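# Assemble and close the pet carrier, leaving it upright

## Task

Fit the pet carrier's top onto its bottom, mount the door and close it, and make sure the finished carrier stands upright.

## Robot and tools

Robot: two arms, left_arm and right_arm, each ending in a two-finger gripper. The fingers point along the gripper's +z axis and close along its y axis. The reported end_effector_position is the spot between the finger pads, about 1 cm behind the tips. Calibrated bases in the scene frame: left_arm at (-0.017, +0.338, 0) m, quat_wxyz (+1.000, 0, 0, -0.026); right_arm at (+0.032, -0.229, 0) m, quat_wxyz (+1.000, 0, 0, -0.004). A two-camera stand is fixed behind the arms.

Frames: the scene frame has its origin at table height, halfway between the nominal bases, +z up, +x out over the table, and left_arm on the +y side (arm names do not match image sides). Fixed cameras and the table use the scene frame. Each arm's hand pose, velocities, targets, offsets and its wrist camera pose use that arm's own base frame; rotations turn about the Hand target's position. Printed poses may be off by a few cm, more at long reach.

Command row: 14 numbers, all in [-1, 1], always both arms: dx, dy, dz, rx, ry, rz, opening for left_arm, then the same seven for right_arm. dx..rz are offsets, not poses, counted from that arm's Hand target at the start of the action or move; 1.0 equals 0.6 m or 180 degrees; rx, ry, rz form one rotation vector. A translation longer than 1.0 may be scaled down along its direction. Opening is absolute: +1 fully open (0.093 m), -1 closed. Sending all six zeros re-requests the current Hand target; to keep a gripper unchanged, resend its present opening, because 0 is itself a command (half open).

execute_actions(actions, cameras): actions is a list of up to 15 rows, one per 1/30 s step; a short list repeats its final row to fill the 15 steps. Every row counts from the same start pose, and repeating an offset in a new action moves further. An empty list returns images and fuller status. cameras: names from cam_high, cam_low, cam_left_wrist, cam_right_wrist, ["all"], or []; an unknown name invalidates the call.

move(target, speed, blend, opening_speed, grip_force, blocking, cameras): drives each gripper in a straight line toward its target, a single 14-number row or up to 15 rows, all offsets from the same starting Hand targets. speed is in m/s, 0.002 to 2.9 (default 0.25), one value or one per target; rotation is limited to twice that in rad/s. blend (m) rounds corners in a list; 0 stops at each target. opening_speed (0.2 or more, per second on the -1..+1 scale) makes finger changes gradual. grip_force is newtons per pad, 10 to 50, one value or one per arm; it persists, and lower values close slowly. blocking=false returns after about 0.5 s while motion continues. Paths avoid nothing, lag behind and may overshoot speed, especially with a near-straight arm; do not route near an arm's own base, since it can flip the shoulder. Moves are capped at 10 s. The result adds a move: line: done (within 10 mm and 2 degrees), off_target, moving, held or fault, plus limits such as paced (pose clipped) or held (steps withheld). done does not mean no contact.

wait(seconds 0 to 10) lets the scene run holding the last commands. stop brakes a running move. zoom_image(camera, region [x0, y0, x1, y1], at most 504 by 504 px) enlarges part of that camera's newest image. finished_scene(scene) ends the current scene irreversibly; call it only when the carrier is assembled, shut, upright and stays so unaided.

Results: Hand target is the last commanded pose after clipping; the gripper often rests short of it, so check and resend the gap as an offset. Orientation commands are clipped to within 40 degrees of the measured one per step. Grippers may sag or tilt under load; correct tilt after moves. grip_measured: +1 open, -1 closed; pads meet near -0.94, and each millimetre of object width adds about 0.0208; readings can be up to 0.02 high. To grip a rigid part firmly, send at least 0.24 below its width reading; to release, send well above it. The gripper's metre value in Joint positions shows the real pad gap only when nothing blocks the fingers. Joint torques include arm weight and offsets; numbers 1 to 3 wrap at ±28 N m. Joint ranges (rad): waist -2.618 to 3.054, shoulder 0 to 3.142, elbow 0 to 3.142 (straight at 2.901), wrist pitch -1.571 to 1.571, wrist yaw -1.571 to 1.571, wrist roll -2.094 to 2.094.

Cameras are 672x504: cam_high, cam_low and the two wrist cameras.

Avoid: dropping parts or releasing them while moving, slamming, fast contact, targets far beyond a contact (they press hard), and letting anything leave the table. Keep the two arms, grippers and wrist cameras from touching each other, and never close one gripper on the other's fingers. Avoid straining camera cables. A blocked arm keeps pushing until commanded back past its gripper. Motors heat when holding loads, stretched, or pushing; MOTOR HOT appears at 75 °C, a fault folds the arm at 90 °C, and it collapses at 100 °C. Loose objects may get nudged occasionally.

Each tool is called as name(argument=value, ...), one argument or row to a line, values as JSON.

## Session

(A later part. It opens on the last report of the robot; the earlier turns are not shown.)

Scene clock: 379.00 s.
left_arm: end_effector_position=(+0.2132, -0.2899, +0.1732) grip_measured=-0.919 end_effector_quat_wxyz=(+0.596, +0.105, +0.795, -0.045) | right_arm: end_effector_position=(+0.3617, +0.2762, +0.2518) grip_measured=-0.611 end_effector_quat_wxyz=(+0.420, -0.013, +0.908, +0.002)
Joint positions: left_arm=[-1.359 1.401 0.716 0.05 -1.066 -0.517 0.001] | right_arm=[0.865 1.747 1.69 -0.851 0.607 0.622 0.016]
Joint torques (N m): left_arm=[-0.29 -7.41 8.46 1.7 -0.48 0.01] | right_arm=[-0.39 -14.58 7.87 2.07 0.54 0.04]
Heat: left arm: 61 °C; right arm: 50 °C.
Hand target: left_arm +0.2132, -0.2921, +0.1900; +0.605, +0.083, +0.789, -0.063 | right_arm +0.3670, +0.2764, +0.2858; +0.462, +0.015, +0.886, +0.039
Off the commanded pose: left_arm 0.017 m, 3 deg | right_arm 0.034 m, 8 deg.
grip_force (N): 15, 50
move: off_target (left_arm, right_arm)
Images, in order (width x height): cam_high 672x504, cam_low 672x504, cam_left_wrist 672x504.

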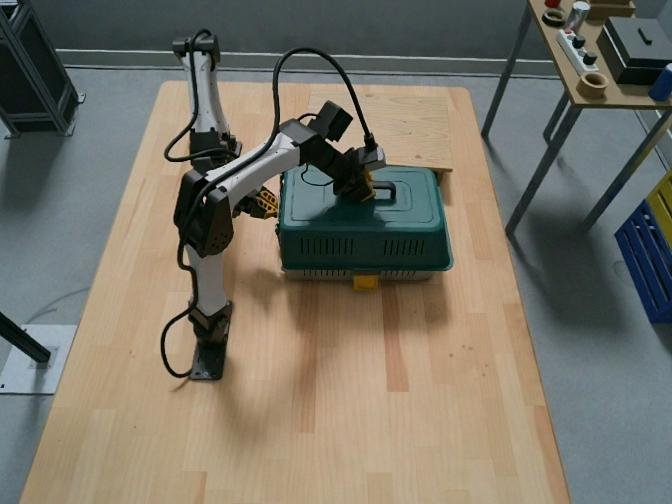

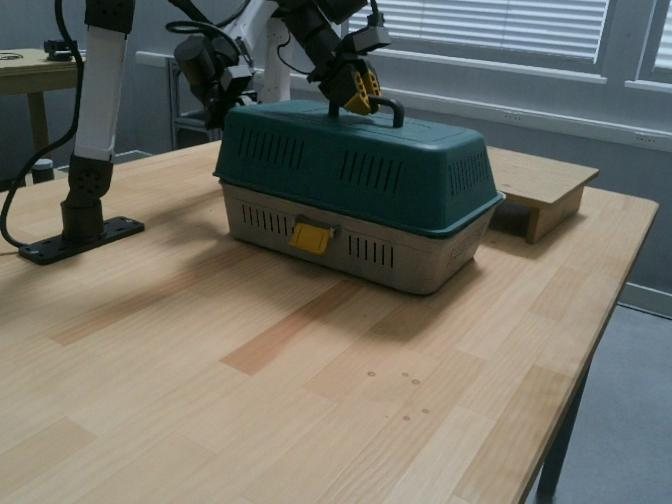

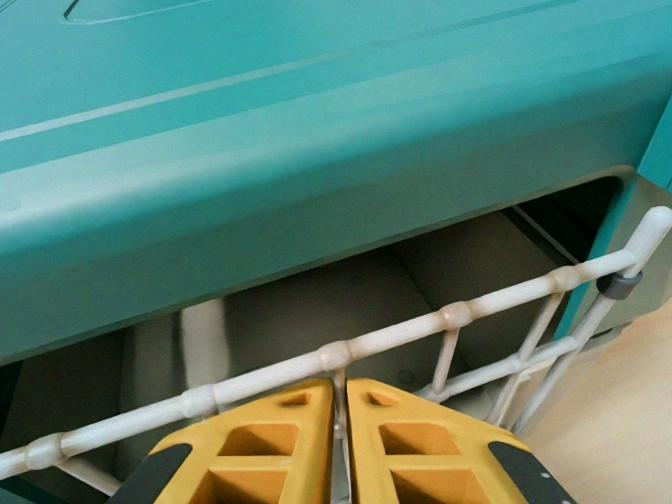

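move(
  target=[0,0,0,0,0,0,-1,-0.003,0.0,0.07,0,0.0,0,-1],
  speed=0.04,
  cameras=["cam_left_wrist"],
)

zoom_image(
  camera="cam_high",
  region=[255, 160, 300, 280],
)

Scene clock: 395.57 s.
left_arm: end_effector_position=(+0.2132, -0.2899, +0.1732) grip_measured=-0.919 end_effector_quat_wxyz=(+0.596, +0.105, +0.795, -0.045) | right_arm: end_effector_position=(+0.3566, +0.2710, +0.2949) grip_measured=-0.611 end_effector_quat_wxyz=(+0.423, -0.011, +0.906, +0.008)
Joint positions: left_arm=[-1.359 1.401 0.716 0.05 -1.066 -0.517 0.001] | right_arm=[0.865 1.754 1.869 -1.01 0.603 0.624 0.016]
Joint torques (N m): left_arm=[-0.35 -7.51 8.44 1.68 -0.55 0] | right_arm=[0.01 -10.28 12.36 1.87 0.61 0.05]
Heat: left arm: 62 °C; right arm: 55 °C.
Hand target: left_arm +0.2132, -0.2921, +0.1900; +0.605, +0.083, +0.789, -0.063 | right_arm +0.3652, +0.2763, +0.3277; +0.462, +0.015, +0.886, +0.039
Off the commanded pose: left_arm 0.017 m, 3 deg | right_arm 0.034 m, 7 deg.
grip_force (N): 15, 50
move: off_target (left_arm, right_arm)
Images, in order (width x height): cam_left_wrist 672x504.

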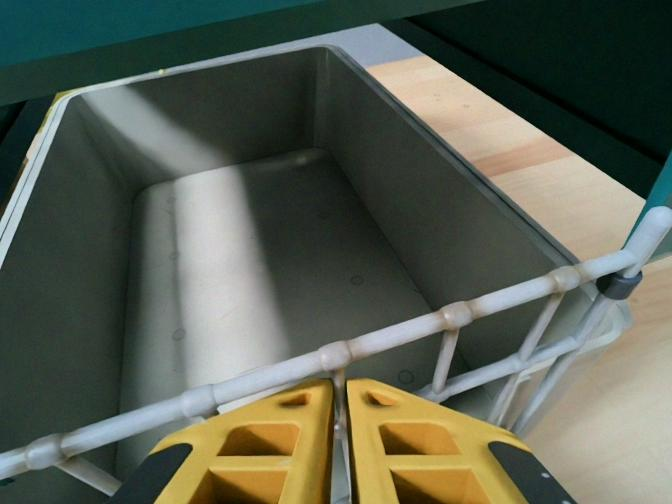

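This scene's latest camera images include none from cam_high. They are from: cam_left_wrist. cam_high's image comes with the result of a call that names it in "cameras".

move(
  target=[0.012,0,0,0,0,0,-1,0,0.0,0.0,0,0.0,0,-1],
  speed=0.04,
  cameras=["all"],
)

zoom_image(
  camera="cam_high",
  region=[255, 160, 300, 280],
)

zoom_image(
  camera="cam_left_wrist",
  region=[500, 80, 672, 330],
)

zoom_image(
  camera="cam_low",
  region=[190, 120, 310, 220],
)

Scene clock: 399.57 s.
left_arm: end_effector_position=(+0.2163, -0.2891, +0.1734) grip_measured=-0.919 end_effector_quat_wxyz=(+0.595, +0.100, +0.796, -0.047) | right_arm: end_effector_position=(+0.3566, +0.2710, +0.2949) grip_measured=-0.611 end_effector_quat_wxyz=(+0.423, -0.011, +0.906, +0.008)
Joint positions: left_arm=[-1.347 1.401 0.716 0.058 -1.058 -0.517 0.001] | right_arm=[0.865 1.754 1.869 -1.01 0.603 0.624 0.016]
Joint torques (N m): left_arm=[0.76 -7.09 8.13 1.93 -0.42 0.31] | right_arm=[-0.01 -10.28 12.33 1.87 0.61 0.04]
Heat: left arm: 62 °C; right arm: 54 °C.
Hand target: left_arm +0.2204, -0.2921, +0.1899; +0.605, +0.083, +0.789, -0.063 | right_arm +0.3652, +0.2763, +0.3277; +0.462, +0.015, +0.886, +0.039
Off the commanded pose: left_arm 0.017 m, 3 deg | right_arm 0.034 m, 7 deg.
grip_force (N): 15, 50
move: off_target (left_arm, right_arm)

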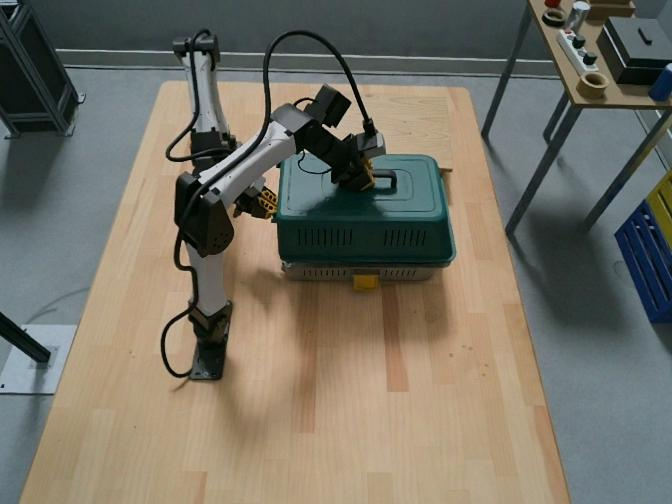

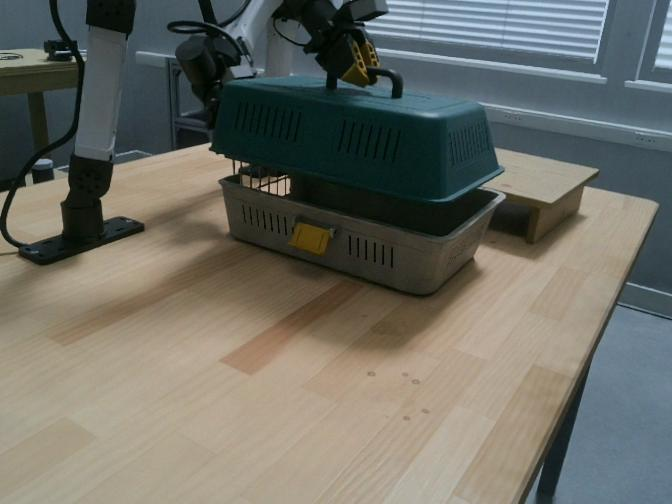

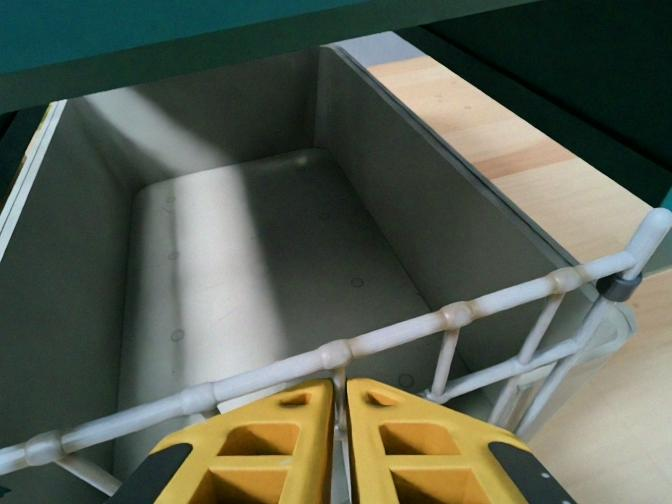

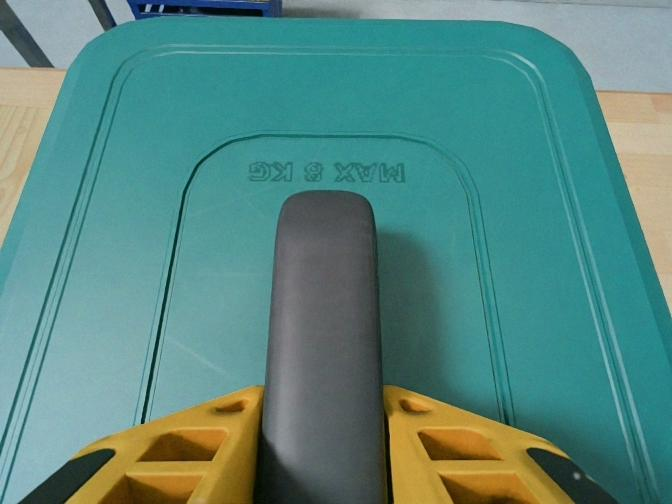

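Scaled by 4.200 from the camera's 672x504 image, which has a finer 960x720 frame.

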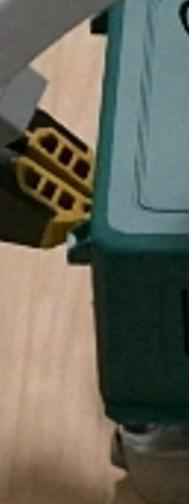

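Scaled by 2.016 from the camera's 672x504 image, which has a finer 960x720 frame.

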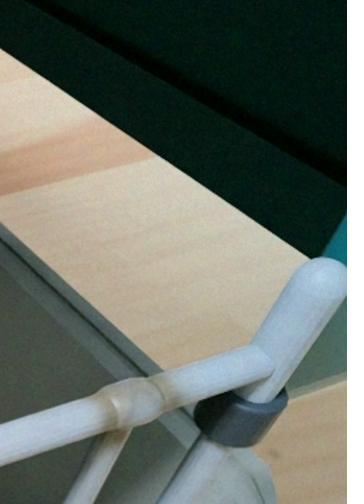

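Scaled by 4.200 from the camera's 672x504 image, which has a finer 960x720 frame.

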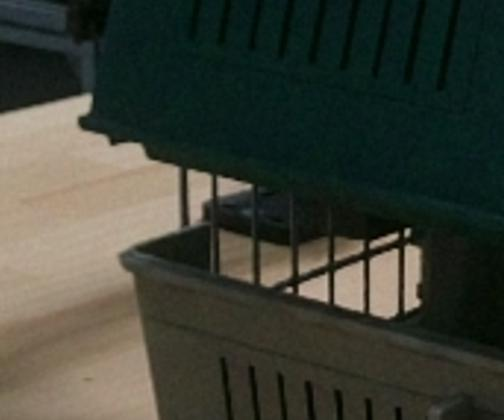

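move(
  target=[
    [0,0,0,0,0,0,-0.5,0,0.0,0.0,0,0.0,0,-1],
    [-0.03,0,0.0,0,0,0,-0.5,0,0.0,0.0,0,0.0,0,-1],
    [-0.14,0,0.03,0,0,0,-0.5,0,0.0,0.0,0,0.0,0,-1],
  ],
  speed=0.06,
  opening_speed=0.3,
  cameras=["cam_high","cam_low","cam_left_wrist"],
)

zoom_image(
  camera="cam_left_wrist",
  region=[0, 0, 336, 336],
)

zoom_image(
  camera="cam_left_wrist",
  region=[400, 0, 672, 336],
)

Scene clock: 409.87 s.
left_arm: end_effector_position=(+0.1371, -0.2865, +0.1973) grip_measured=-0.502 end_effector_quat_wxyz=(+0.597, +0.100, +0.794, -0.052) | right_arm: end_effector_position=(+0.3565, +0.2709, +0.2948) grip_measured=-0.611 end_effector_quat_wxyz=(+0.423, -0.011, +0.906, +0.008)
Joint positions: left_arm=[-1.653 1.415 0.928 -0.67 -1.257 -1.099 0.021] | right_arm=[0.865 1.754 1.869 -1.01 0.603 0.624 0.016]
Joint torques (N m): left_arm=[-0.23 -4.53 8.96 0.9 -0.83 -0.12] | right_arm=[0.01 -10.26 12.34 1.88 0.61 0.04]
Heat: left arm: 62 °C; right arm: 52 °C.
Hand target: left_arm +0.1364, -0.2921, +0.2078; +0.605, +0.083, +0.789, -0.063 | right_arm +0.3652, +0.2763, +0.3277; +0.462, +0.015, +0.886, +0.039
Off the commanded pose: left_arm 0.012 m, 3 deg | right_arm 0.035 m, 7 deg.
grip_force (N): 15, 50
move: off_target (left_arm, right_arm)
Images, in order (width x height): cam_high 672x504, cam_low 672x504, cam_left_wrist 672x504.

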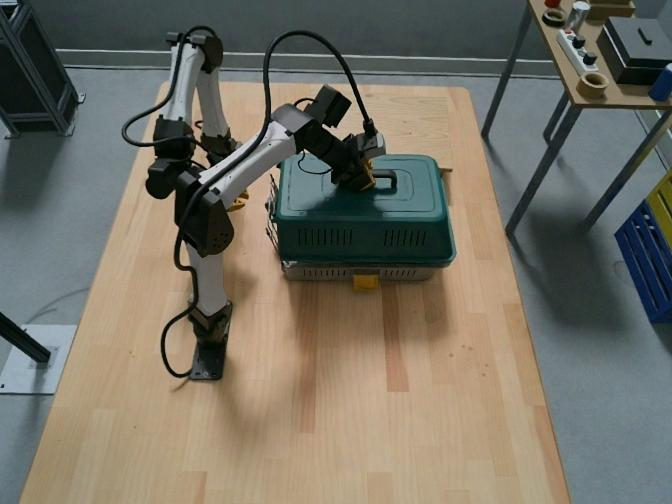

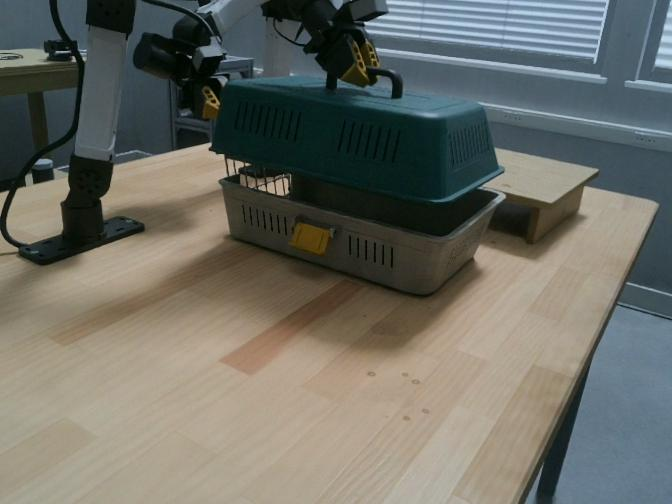

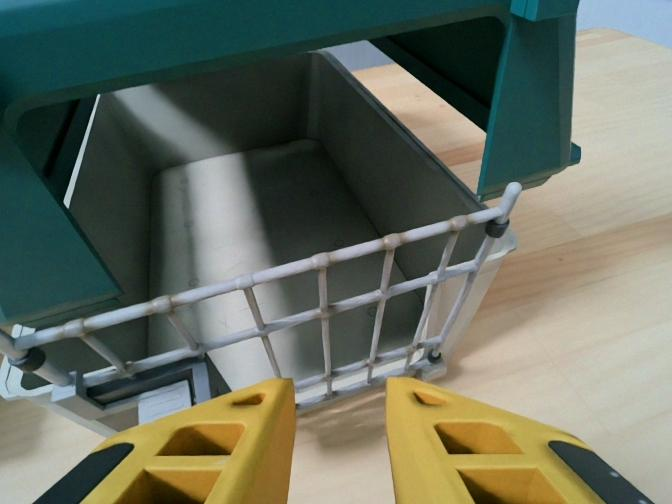

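Scaled by 1.500 from the camera's 672x504 image, which has a finer 960x720 frame.

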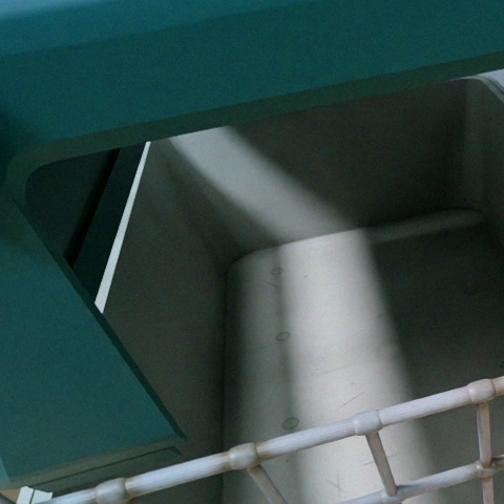

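Scaled by 1.500 from the camera's 672x504 image, which has a finer 960x720 frame.

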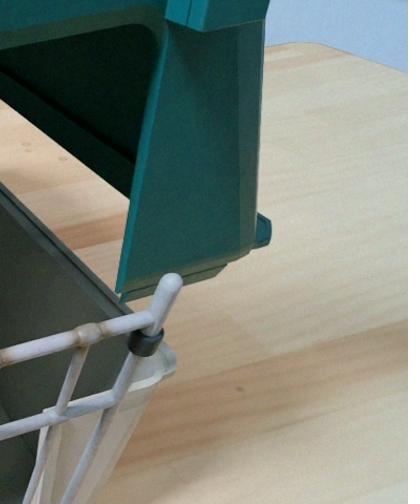

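move(
  target=[
    [0.06,0,-0.035,0,0,0,-0.48,0,0.0,0.0,0,0.0,0,-1],
    [0.11,0.004,-0.035,0,0,0,-0.48,0,0,0,0,0,0,-1],
  ],
  speed=0.06,
  cameras=["cam_left_wrist"],
)

Scene clock: 421.23 s.
left_arm: end_effector_position=(+0.2013, -0.2901, +0.1771) grip_measured=-0.482 end_effector_quat_wxyz=(+0.600, +0.095, +0.793, -0.044) | right_arm: end_effector_position=(+0.3565, +0.2709, +0.2948) grip_measured=-0.611 end_effector_quat_wxyz=(+0.423, -0.011, +0.906, +0.008)
Joint positions: left_arm=[-1.409 1.401 0.74 -0.029 -1.124 -0.594 0.022] | right_arm=[0.865 1.754 1.869 -1.01 0.603 0.624 0.016]
Joint torques (N m): left_arm=[0.47 -8.31 5.81 1.88 -0.34 0.25] | right_arm=[-0.02 -10.29 12.33 1.88 0.62 0.05]
Heat: left arm: 61 °C; right arm: 51 °C.
Hand target: left_arm +0.2024, -0.2896, +0.1869; +0.605, +0.083, +0.789, -0.063 | right_arm +0.3652, +0.2763, +0.3277; +0.462, +0.015, +0.886, +0.039
Off the commanded pose: left_arm 0.010 m, 3 deg | right_arm 0.034 m, 7 deg.
grip_force (N): 15, 50
move: off_target (left_arm, right_arm)
Images, in order (width x height): cam_left_wrist 672x504.

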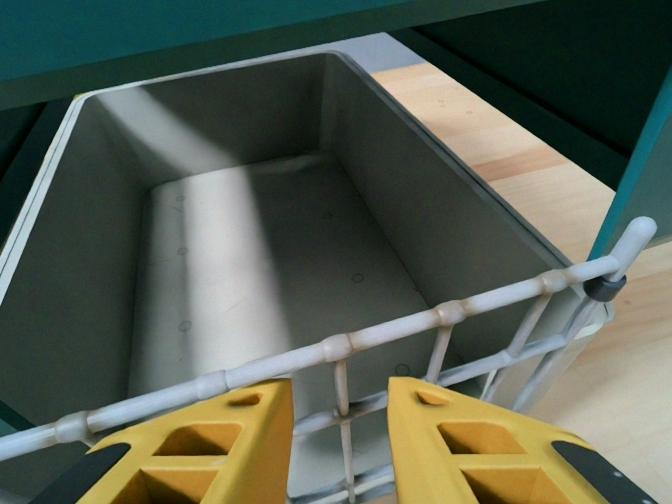

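move(
  target=[
    [0.028,-0.002,0.0,0,0,0,-0.48,0,0.0,0.0,0,0.0,0,-1],
    [0.03,-0.002,0.0,0,0,0,-1,0,0,0,0,0,0,-1],
    [0.045,-0.002,0.0,0,0,0,-1,0,0,0.0,0,0,0,-1],
  ],
  speed=0.05,
  cameras=["cam_left_wrist","cam_high"],
)

Scene clock: 449.93 s.
left_arm: end_effector_position=(+0.2238, -0.2927, +0.1801) grip_measured=-0.973 end_effector_quat_wxyz=(+0.596, +0.099, +0.795, -0.055) | right_arm: end_effector_position=(+0.3580, +0.2686, +0.2965) grip_measured=-0.611 end_effector_quat_wxyz=(+0.428, -0.006, +0.904, +0.003)
Joint positions: left_arm=[-1.321 1.401 0.73 0.091 -1.03 -0.479 0] | right_arm=[0.865 1.754 1.869 -1.009 0.622 0.627 0.016]
Joint torques (N m): left_arm=[1.36 -6.19 6.09 2.18 -0.42 0.26] | right_arm=[-0.02 -10.19 12.4 1.88 0.42 0]
Heat: left arm: 57 °C; right arm: 52 °C.
Hand target: left_arm +0.2294, -0.2909, +0.1869; +0.605, +0.083, +0.789, -0.063 | right_arm +0.3652, +0.2764, +0.3277; +0.462, +0.015, +0.886, +0.039
Off the commanded pose: left_arm 0.009 m, 2 deg | right_arm 0.033 m, 6 deg.
grip_force (N): 15, 50
move: off_target (right_arm); target 2's new opening was sent with left_arm's hand 0.009 m and 3 deg from that target
Images, in order (width x height): cam_high 672x504, cam_left_wrist 672x504.

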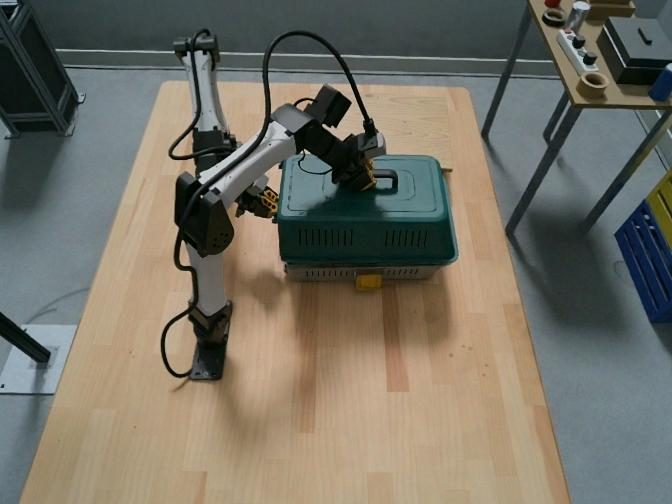

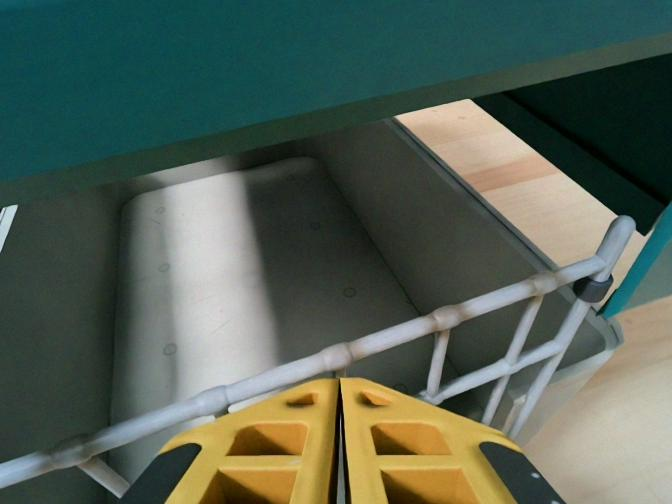

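move(
  target=[-0.005,0,0.0,0,0,0,-1,0.0,0.0,0,0,0.0,0,-1],
  speed=0.05,
  cameras=["cam_left_wrist","cam_high","cam_low"],
)

zoom_image(
  camera="cam_high",
  region=[250, 160, 320, 280],
)

zoom_image(
  camera="cam_high",
  region=[255, 220, 465, 300],
)

zoom_image(
  camera="cam_low",
  region=[190, 60, 530, 300],
)

zoom_image(
  camera="cam_left_wrist",
  region=[420, 150, 672, 450],
)

Scene clock: 455.90 s.
left_arm: end_effector_position=(+0.2239, -0.2926, +0.1801) grip_measured=-0.974 end_effector_quat_wxyz=(+0.596, +0.099, +0.795, -0.054) | right_arm: end_effector_position=(+0.3580, +0.2686, +0.2965) grip_measured=-0.611 end_effector_quat_wxyz=(+0.428, -0.006, +0.904, +0.003)
Joint positions: left_arm=[-1.32 1.401 0.73 0.091 -1.03 -0.479 0] | right_arm=[0.865 1.754 1.869 -1.009 0.622 0.627 0.016]
Joint torques (N m): left_arm=[0.51 -6.61 6.11 2.07 -0.43 0.16] | right_arm=[-0.01 -10.19 12.38 1.88 0.43 0]
Heat: left arm: 56 °C; right arm: 53 °C.
Hand target: left_arm +0.2265, -0.2908, +0.1869; +0.605, +0.083, +0.789, -0.063 | right_arm +0.3652, +0.2764, +0.3277; +0.462, +0.015, +0.886, +0.039
Off the commanded pose: left_arm 0.007 m, 2 deg | right_arm 0.033 m, 7 deg.
grip_force (N): 15, 50
move: off_target (right_arm)
Images, in order (width x height): cam_high 672x504, cam_low 672x504, cam_left_wrist 672x504.

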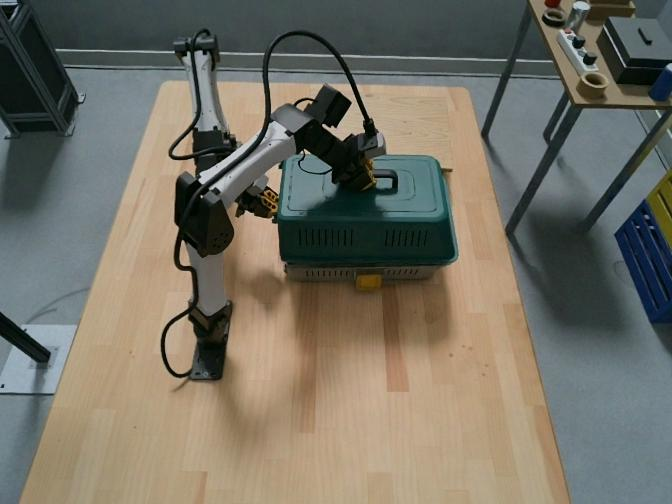

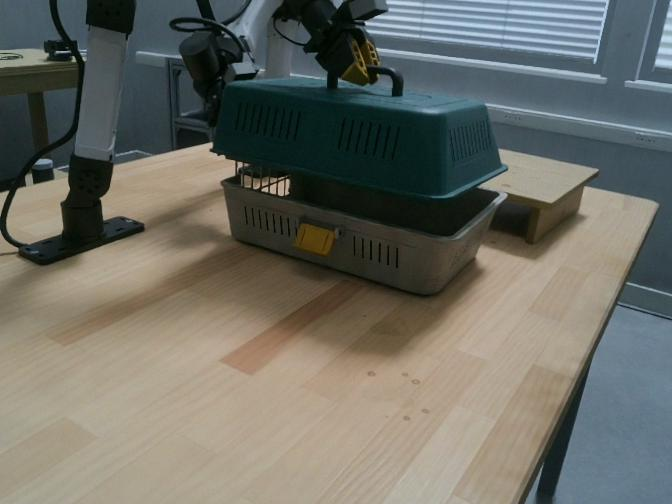

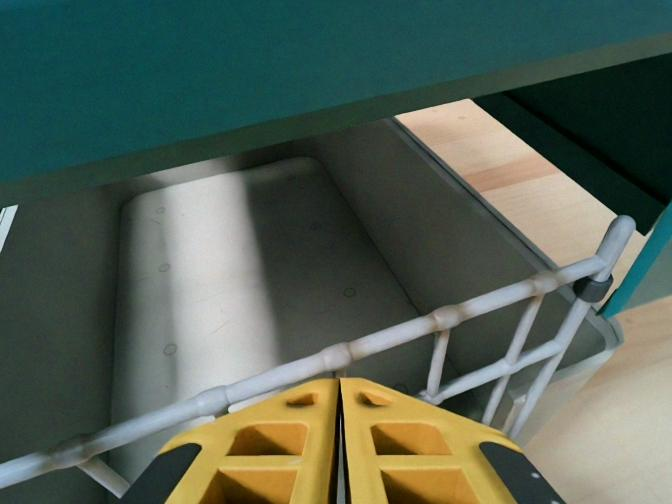

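Scaled by 4.200 from the camera's 672x504 image, which has a finer 960x720 frame.

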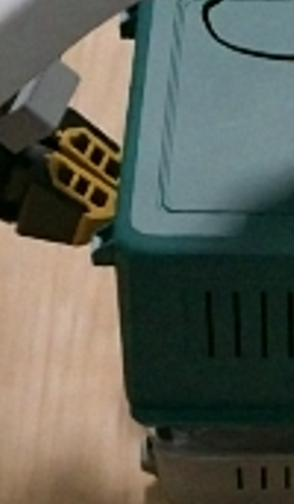

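Scaled by 2.400 from the camera's 672x504 image, which has a finer 960x720 frame.

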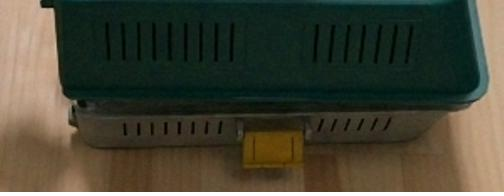

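Scaled by 1.482 from the camera's 672x504 image, which has a finer 960x720 frame.

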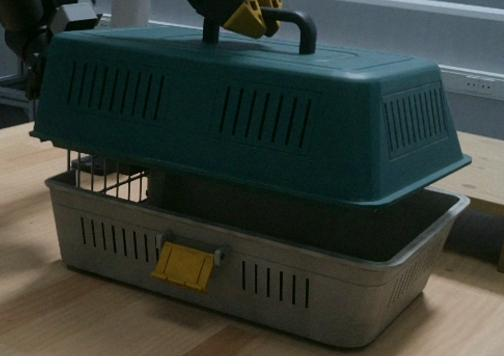

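Scaled by 1.680 from the camera's 672x504 image, which has a finer 960x720 frame.

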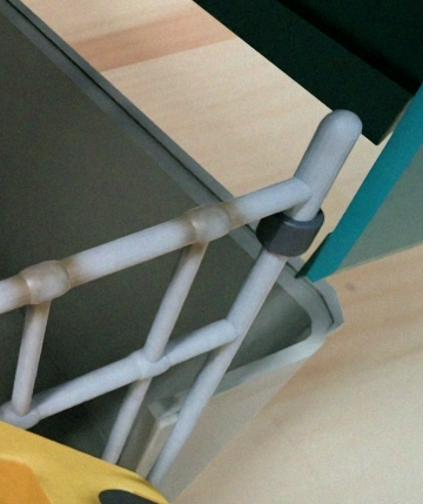

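zoom_image(
  camera="cam_low",
  region=[200, 140, 310, 220],
)

Scaled by 4.582 from the camera's 672x504 image, which has a finer 960x720 frame.

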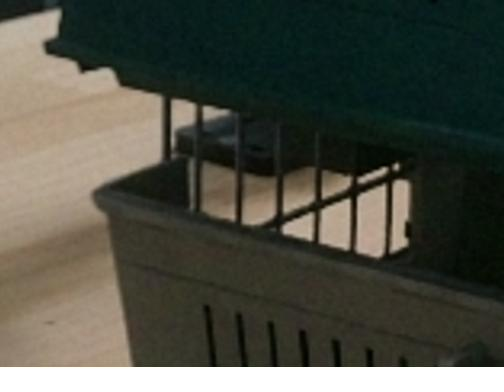

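move(
  target=[
    [-0.02,0,0.0,0,0,0,-0.48,0,0,0,0,0,0,-1],
  ],
  speed=0.04,
  cameras=["cam_left_wrist","cam_high","cam_low"],
)

zoom_image(
  camera="cam_low",
  region=[200, 140, 310, 220],
)

Scene clock: 486.30 s.
left_arm: end_effector_position=(+0.2156, -0.2944, +0.1801) grip_measured=-0.482 end_effector_quat_wxyz=(+0.599, +0.100, +0.793, -0.055) | right_arm: end_effector_position=(+0.3572, +0.2705, +0.2955) grip_measured=-0.611 end_effector_quat_wxyz=(+0.425, -0.005, +0.905, +0.009)
Joint positions: left_arm=[-1.352 1.401 0.73 0.074 -1.057 -0.501 0.022] | right_arm=[0.865 1.754 1.869 -1.008 0.608 0.633 0.016]
Joint torques (N m): left_arm=[-0.28 -7.25 6.28 1.69 -0.54 -0.02] | right_arm=[0.05 -10.21 12.36 1.86 0.57 -0.05]
Heat: left arm: 55 °C; right arm: 54 °C.
Hand target: left_arm +0.2145, -0.2908, +0.1869; +0.605, +0.083, +0.789, -0.063 | right_arm +0.3652, +0.2763, +0.3277; +0.462, +0.015, +0.886, +0.039
Off the commanded pose: left_arm 0.008 m, 2 deg | right_arm 0.034 m, 6 deg.
grip_force (N): 15, 50
move: off_target (right_arm)
Images, in order (width x height): cam_high 672x504, cam_low 672x504, cam_left_wrist 672x504.

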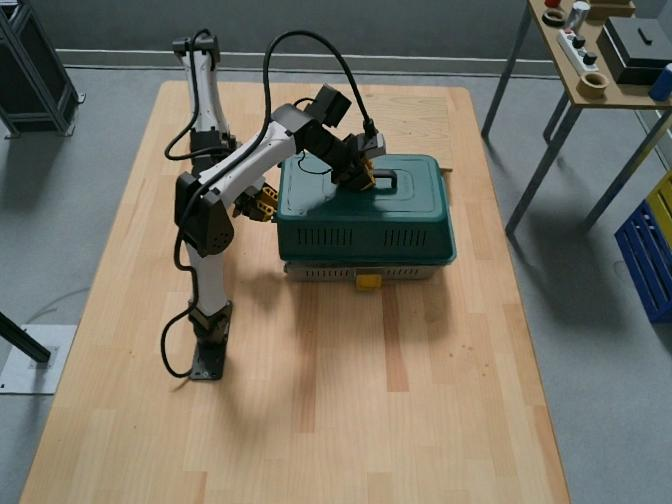

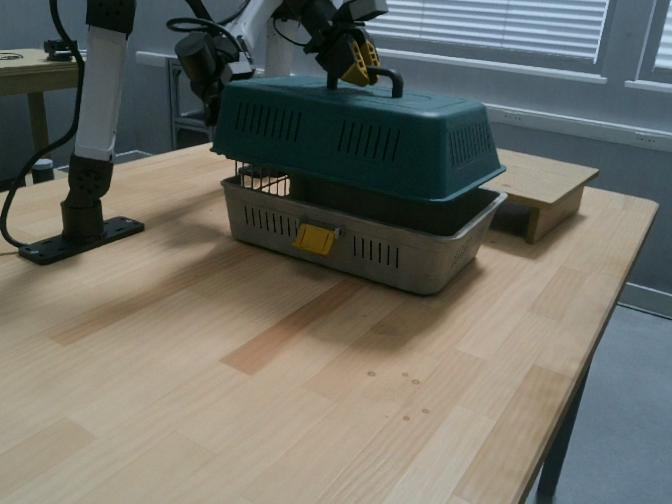

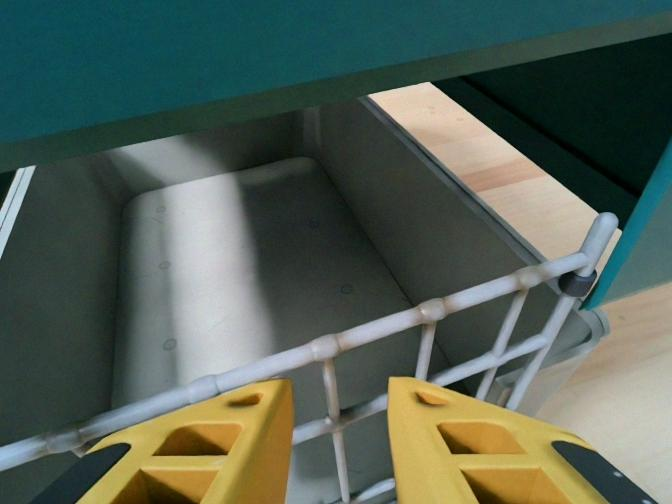

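Scaled by 4.582 from the camera's 672x504 image, which has a finer 960x720 frame.

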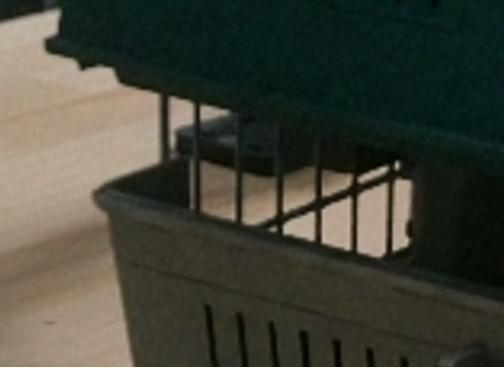

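move(
  target=[
    [0.015,0,0.0,0,0,0,-0.48,0,0,0,0,0,0,-1],
    [0.015,0,0,0,0,0,-1,0.007,0.004,0,0,0,0.004,-1],
  ],
  speed=0.04,
  cameras=["cam_left_wrist","cam_high","cam_low"],
)

zoom_image(
  camera="cam_low",
  region=[200, 140, 310, 220],
)

zoom_image(
  camera="cam_high",
  region=[250, 200, 320, 280],
)

zoom_image(
  camera="cam_high",
  region=[255, 220, 465, 300],
)

zoom_image(
  camera="cam_low",
  region=[190, 60, 530, 300],
)

Scene clock: 494.80 s.
left_arm: end_effector_position=(+0.2210, -0.2917, +0.1802) grip_measured=-0.966 end_effector_quat_wxyz=(+0.599, +0.093, +0.794, -0.054) | right_arm: end_effector_position=(+0.3587, +0.2726, +0.2941) grip_measured=-0.611 end_effector_quat_wxyz=(+0.422, -0.009, +0.907, +0.011)
Joint positions: left_arm=[-1.333 1.401 0.73 0.08 -1.05 -0.5 0] | right_arm=[0.862 1.762 1.875 -1.006 0.598 0.626 0.016]
Joint torques (N m): left_arm=[0.51 -6.64 6.16 2.01 -0.4 0.24] | right_arm=[-0.4 -10.17 12.6 1.95 0.53 -0.16]
Heat: left arm: 54 °C; right arm: 55 °C.
Hand target: left_arm +0.2234, -0.2908, +0.1869; +0.605, +0.083, +0.789, -0.063 | right_arm +0.3696, +0.2787, +0.3278; +0.462, +0.010, +0.886, +0.041
Off the commanded pose: left_arm 0.007 m, 2 deg | right_arm 0.036 m, 7 deg.
grip_force (N): 15, 50
move: off_target (right_arm)
Images, in order (width x height): cam_high 672x504, cam_low 672x504, cam_left_wrist 672x504.

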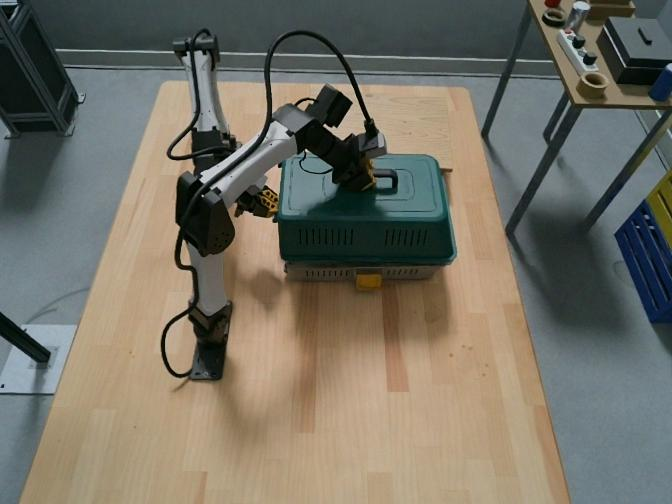

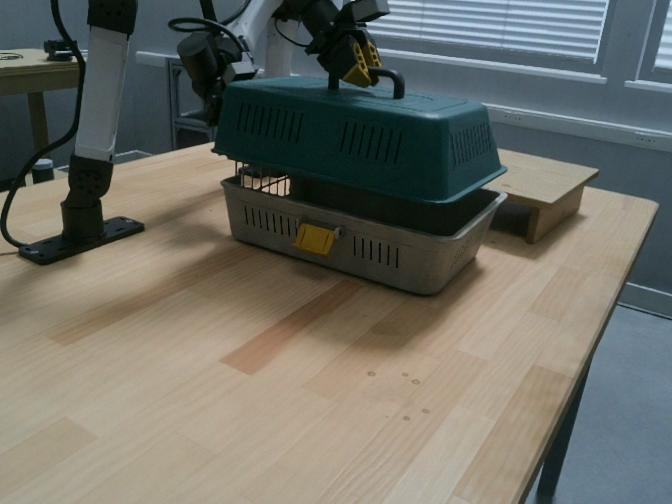

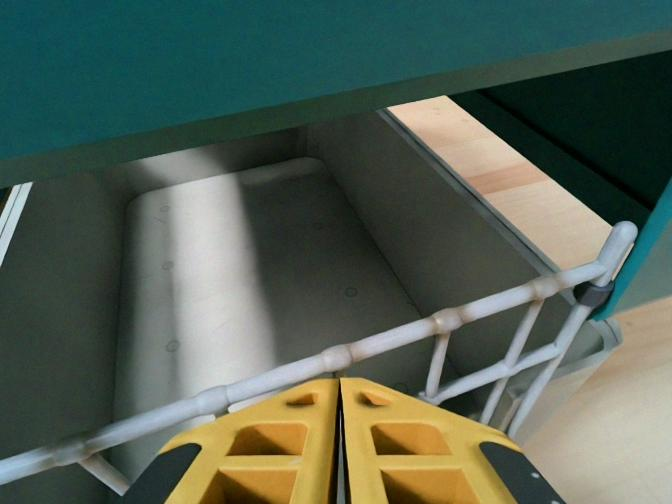

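Scaled by 4.582 from the camera's 672x504 image, which has a finer 960x720 frame.

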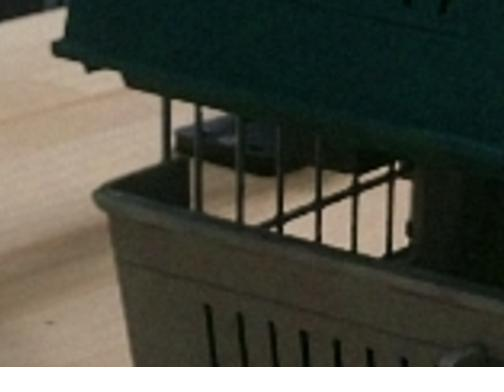

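Scaled by 6.300 from the camera's 672x504 image, which has a finer 960x720 frame.

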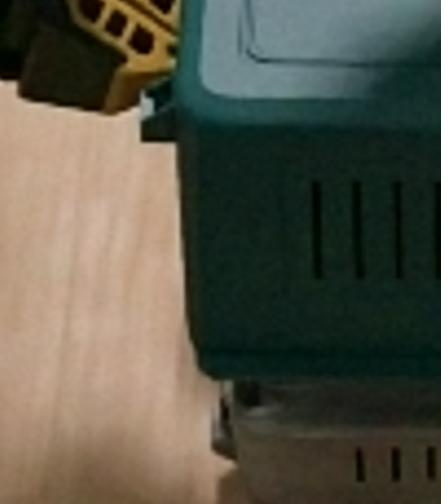

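Scaled by 2.400 from the camera's 672x504 image, which has a finer 960x720 frame.

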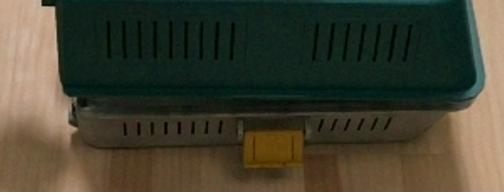

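Scaled by 1.482 from the camera's 672x504 image, which has a finer 960x720 frame.

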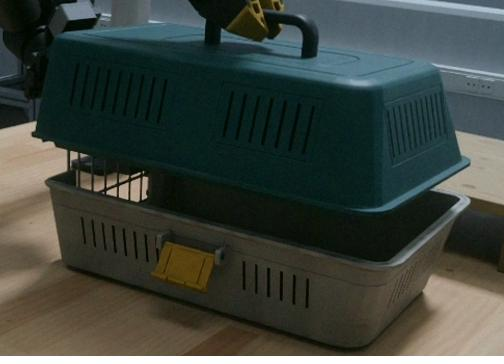

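move(
  target=[0,0,0.0,0,0,0,-1,0.0,0.0,-0.045,0,0.0,0,-1],
  speed=0.03,
  cameras=["cam_high","cam_low","cam_left_wrist"],
)

zoom_image(
  camera="cam_high",
  region=[250, 200, 320, 280],
)

zoom_image(
  camera="cam_left_wrist",
  region=[500, 80, 672, 330],
)

zoom_image(
  camera="cam_low",
  region=[190, 60, 530, 300],
)

Scene clock: 505.37 s.
left_arm: end_effector_position=(+0.2210, -0.2918, +0.1804) grip_measured=-0.974 end_effector_quat_wxyz=(+0.599, +0.093, +0.794, -0.054) | right_arm: end_effector_position=(+0.3624, +0.2763, +0.2673) grip_measured=-0.611 end_effector_quat_wxyz=(+0.417, -0.013, +0.909, +0.006)
Joint positions: left_arm=[-1.333 1.401 0.73 0.082 -1.05 -0.5 0] | right_arm=[0.86 1.762 1.773 -0.919 0.594 0.62 0.016]
Joint torques (N m): left_arm=[0.64 -6.79 6.17 2.01 -0.36 0.24] | right_arm=[-0.34 -13.89 7.99 2.18 0.57 -0.06]
Heat: left arm: 54 °C; right arm: 57 °C.
Hand target: left_arm +0.2234, -0.2908, +0.1869; +0.605, +0.083, +0.789, -0.063 | right_arm +0.3696, +0.2787, +0.3007; +0.462, +0.010, +0.886, +0.041
Off the commanded pose: left_arm 0.007 m, 2 deg | right_arm 0.034 m, 8 deg.
grip_force (N): 15, 50
move: off_target (right_arm)
Images, in order (width x height): cam_high 672x504, cam_low 672x504, cam_left_wrist 672x504.

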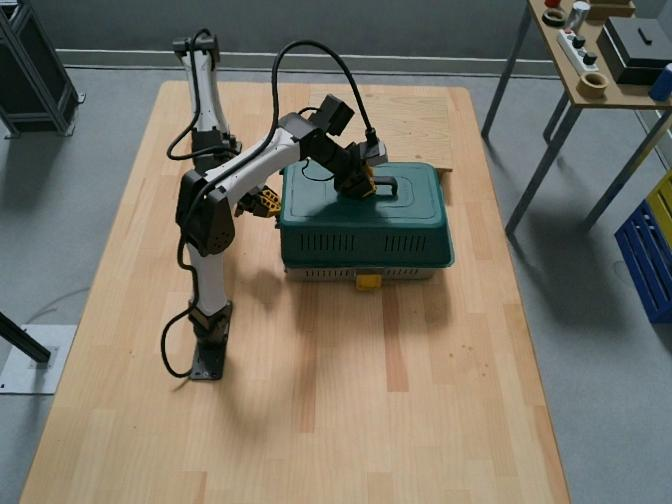

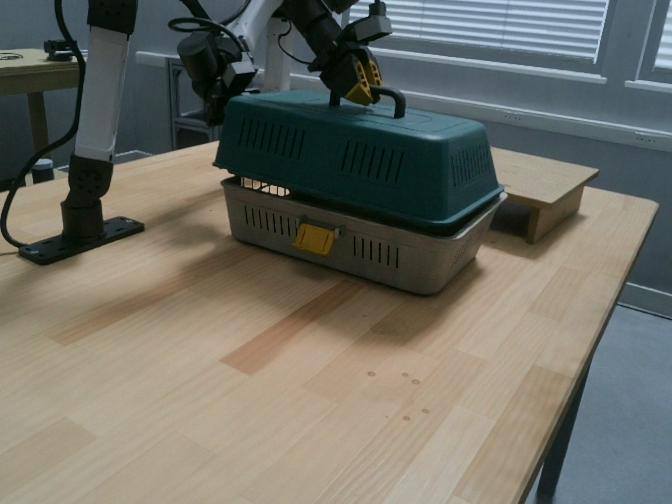

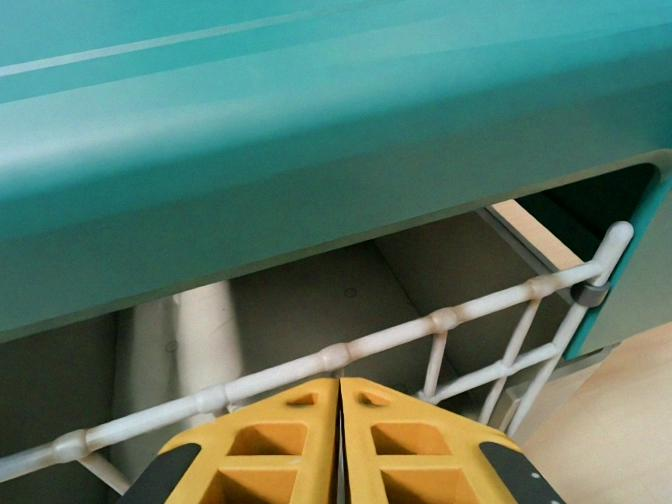

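Scaled by 6.300 from the camera's 672x504 image, which has a finer 960x720 frame.

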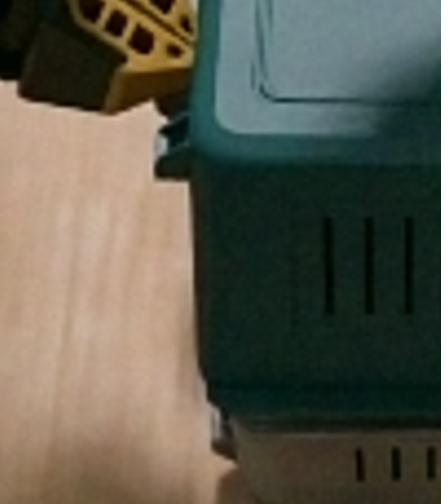

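Scaled by 2.016 from the camera's 672x504 image, which has a finer 960x720 frame.

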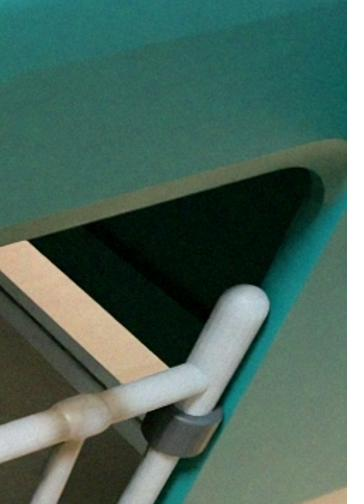

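Scaled by 1.482 from the camera's 672x504 image, which has a finer 960x720 frame.

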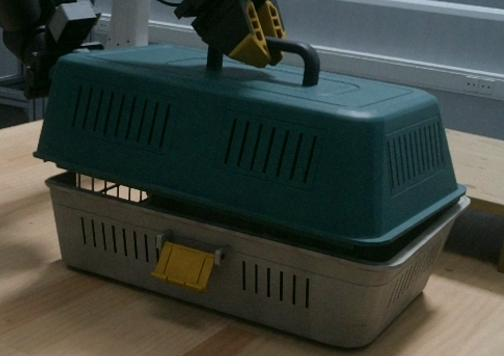

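move(
  target=[
    [0,0,0.0,0,0,0,-0.48,0.0,0.0,0.05,0,0.0,0,-1],
    [0.013,0,0.0,0,0,0,-0.48,0.0,0.0,0.05,0,0.0,0,-1],
    [0.013,0,0.0,0,0,0,-1,0.0,0.0,0.05,0,0.0,0,-1],
  ],
  speed=0.04,
  cameras=["cam_high","cam_low","cam_left_wrist"],
)

zoom_image(
  camera="cam_high",
  region=[250, 200, 320, 280],
)

Scene clock: 516.37 s.
left_arm: end_effector_position=(+0.2280, -0.2913, +0.1813) grip_measured=-0.965 end_effector_quat_wxyz=(+0.597, +0.094, +0.794, -0.055) | right_arm: end_effector_position=(+0.3624, +0.2725, +0.2995) grip_measured=-0.611 end_effector_quat_wxyz=(+0.427, -0.007, +0.904, +0.011)
Joint positions: left_arm=[-1.306 1.401 0.73 0.104 -1.023 -0.473 0] | right_arm=[0.857 1.77 1.899 -1.008 0.602 0.619 0.016]
Joint torques (N m): left_arm=[0.51 -6.19 5.98 2.12 -0.36 0.3] | right_arm=[-0.02 -10.3 12.4 1.86 0.47 -0.11]
Heat: left arm: 54 °C; right arm: 58 °C.
Hand target: left_arm +0.2312, -0.2908, +0.1869; +0.605, +0.083, +0.789, -0.063 | right_arm +0.3695, +0.2788, +0.3307; +0.462, +0.010, +0.886, +0.041
Off the commanded pose: left_arm 0.006 m, 2 deg | right_arm 0.033 m, 6 deg.
grip_force (N): 15, 50
move: off_target (right_arm)
Images, in order (width x height): cam_high 672x504, cam_low 672x504, cam_left_wrist 672x504.

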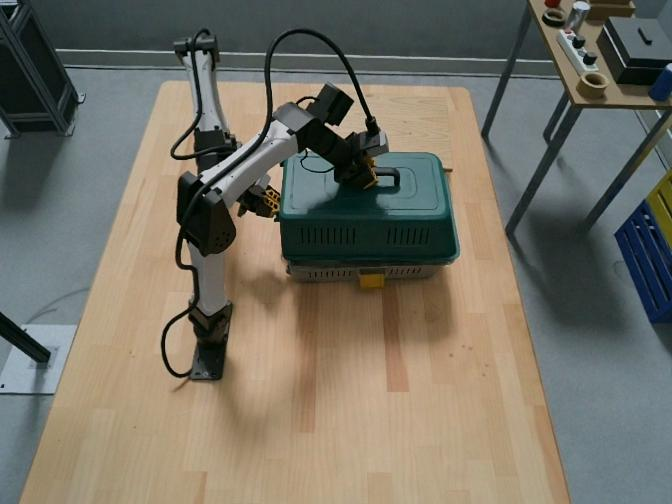

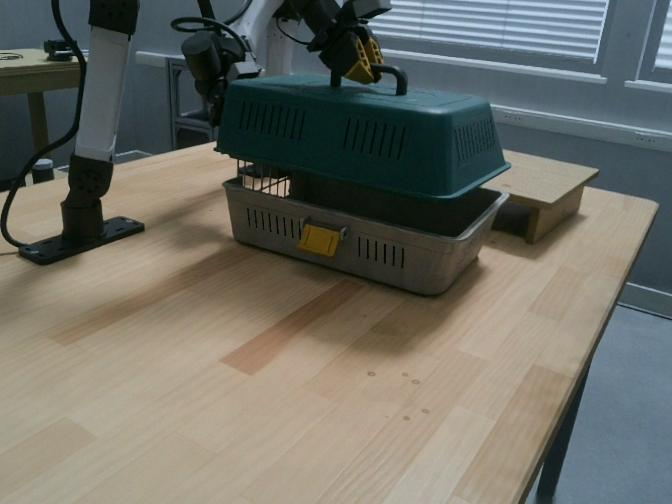

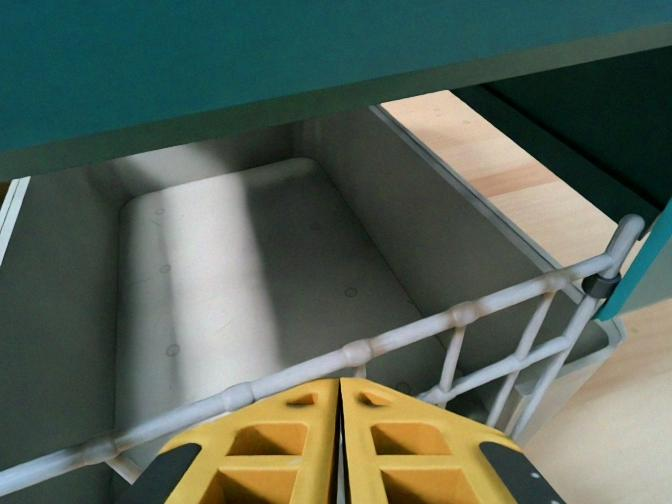

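Scaled by 6.300 from the camera's 672x504 image, which has a finer 960x720 frame.

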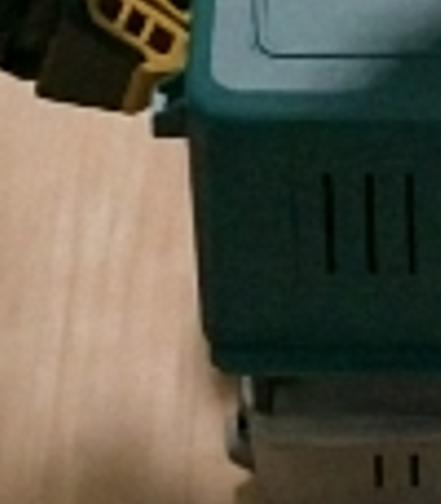

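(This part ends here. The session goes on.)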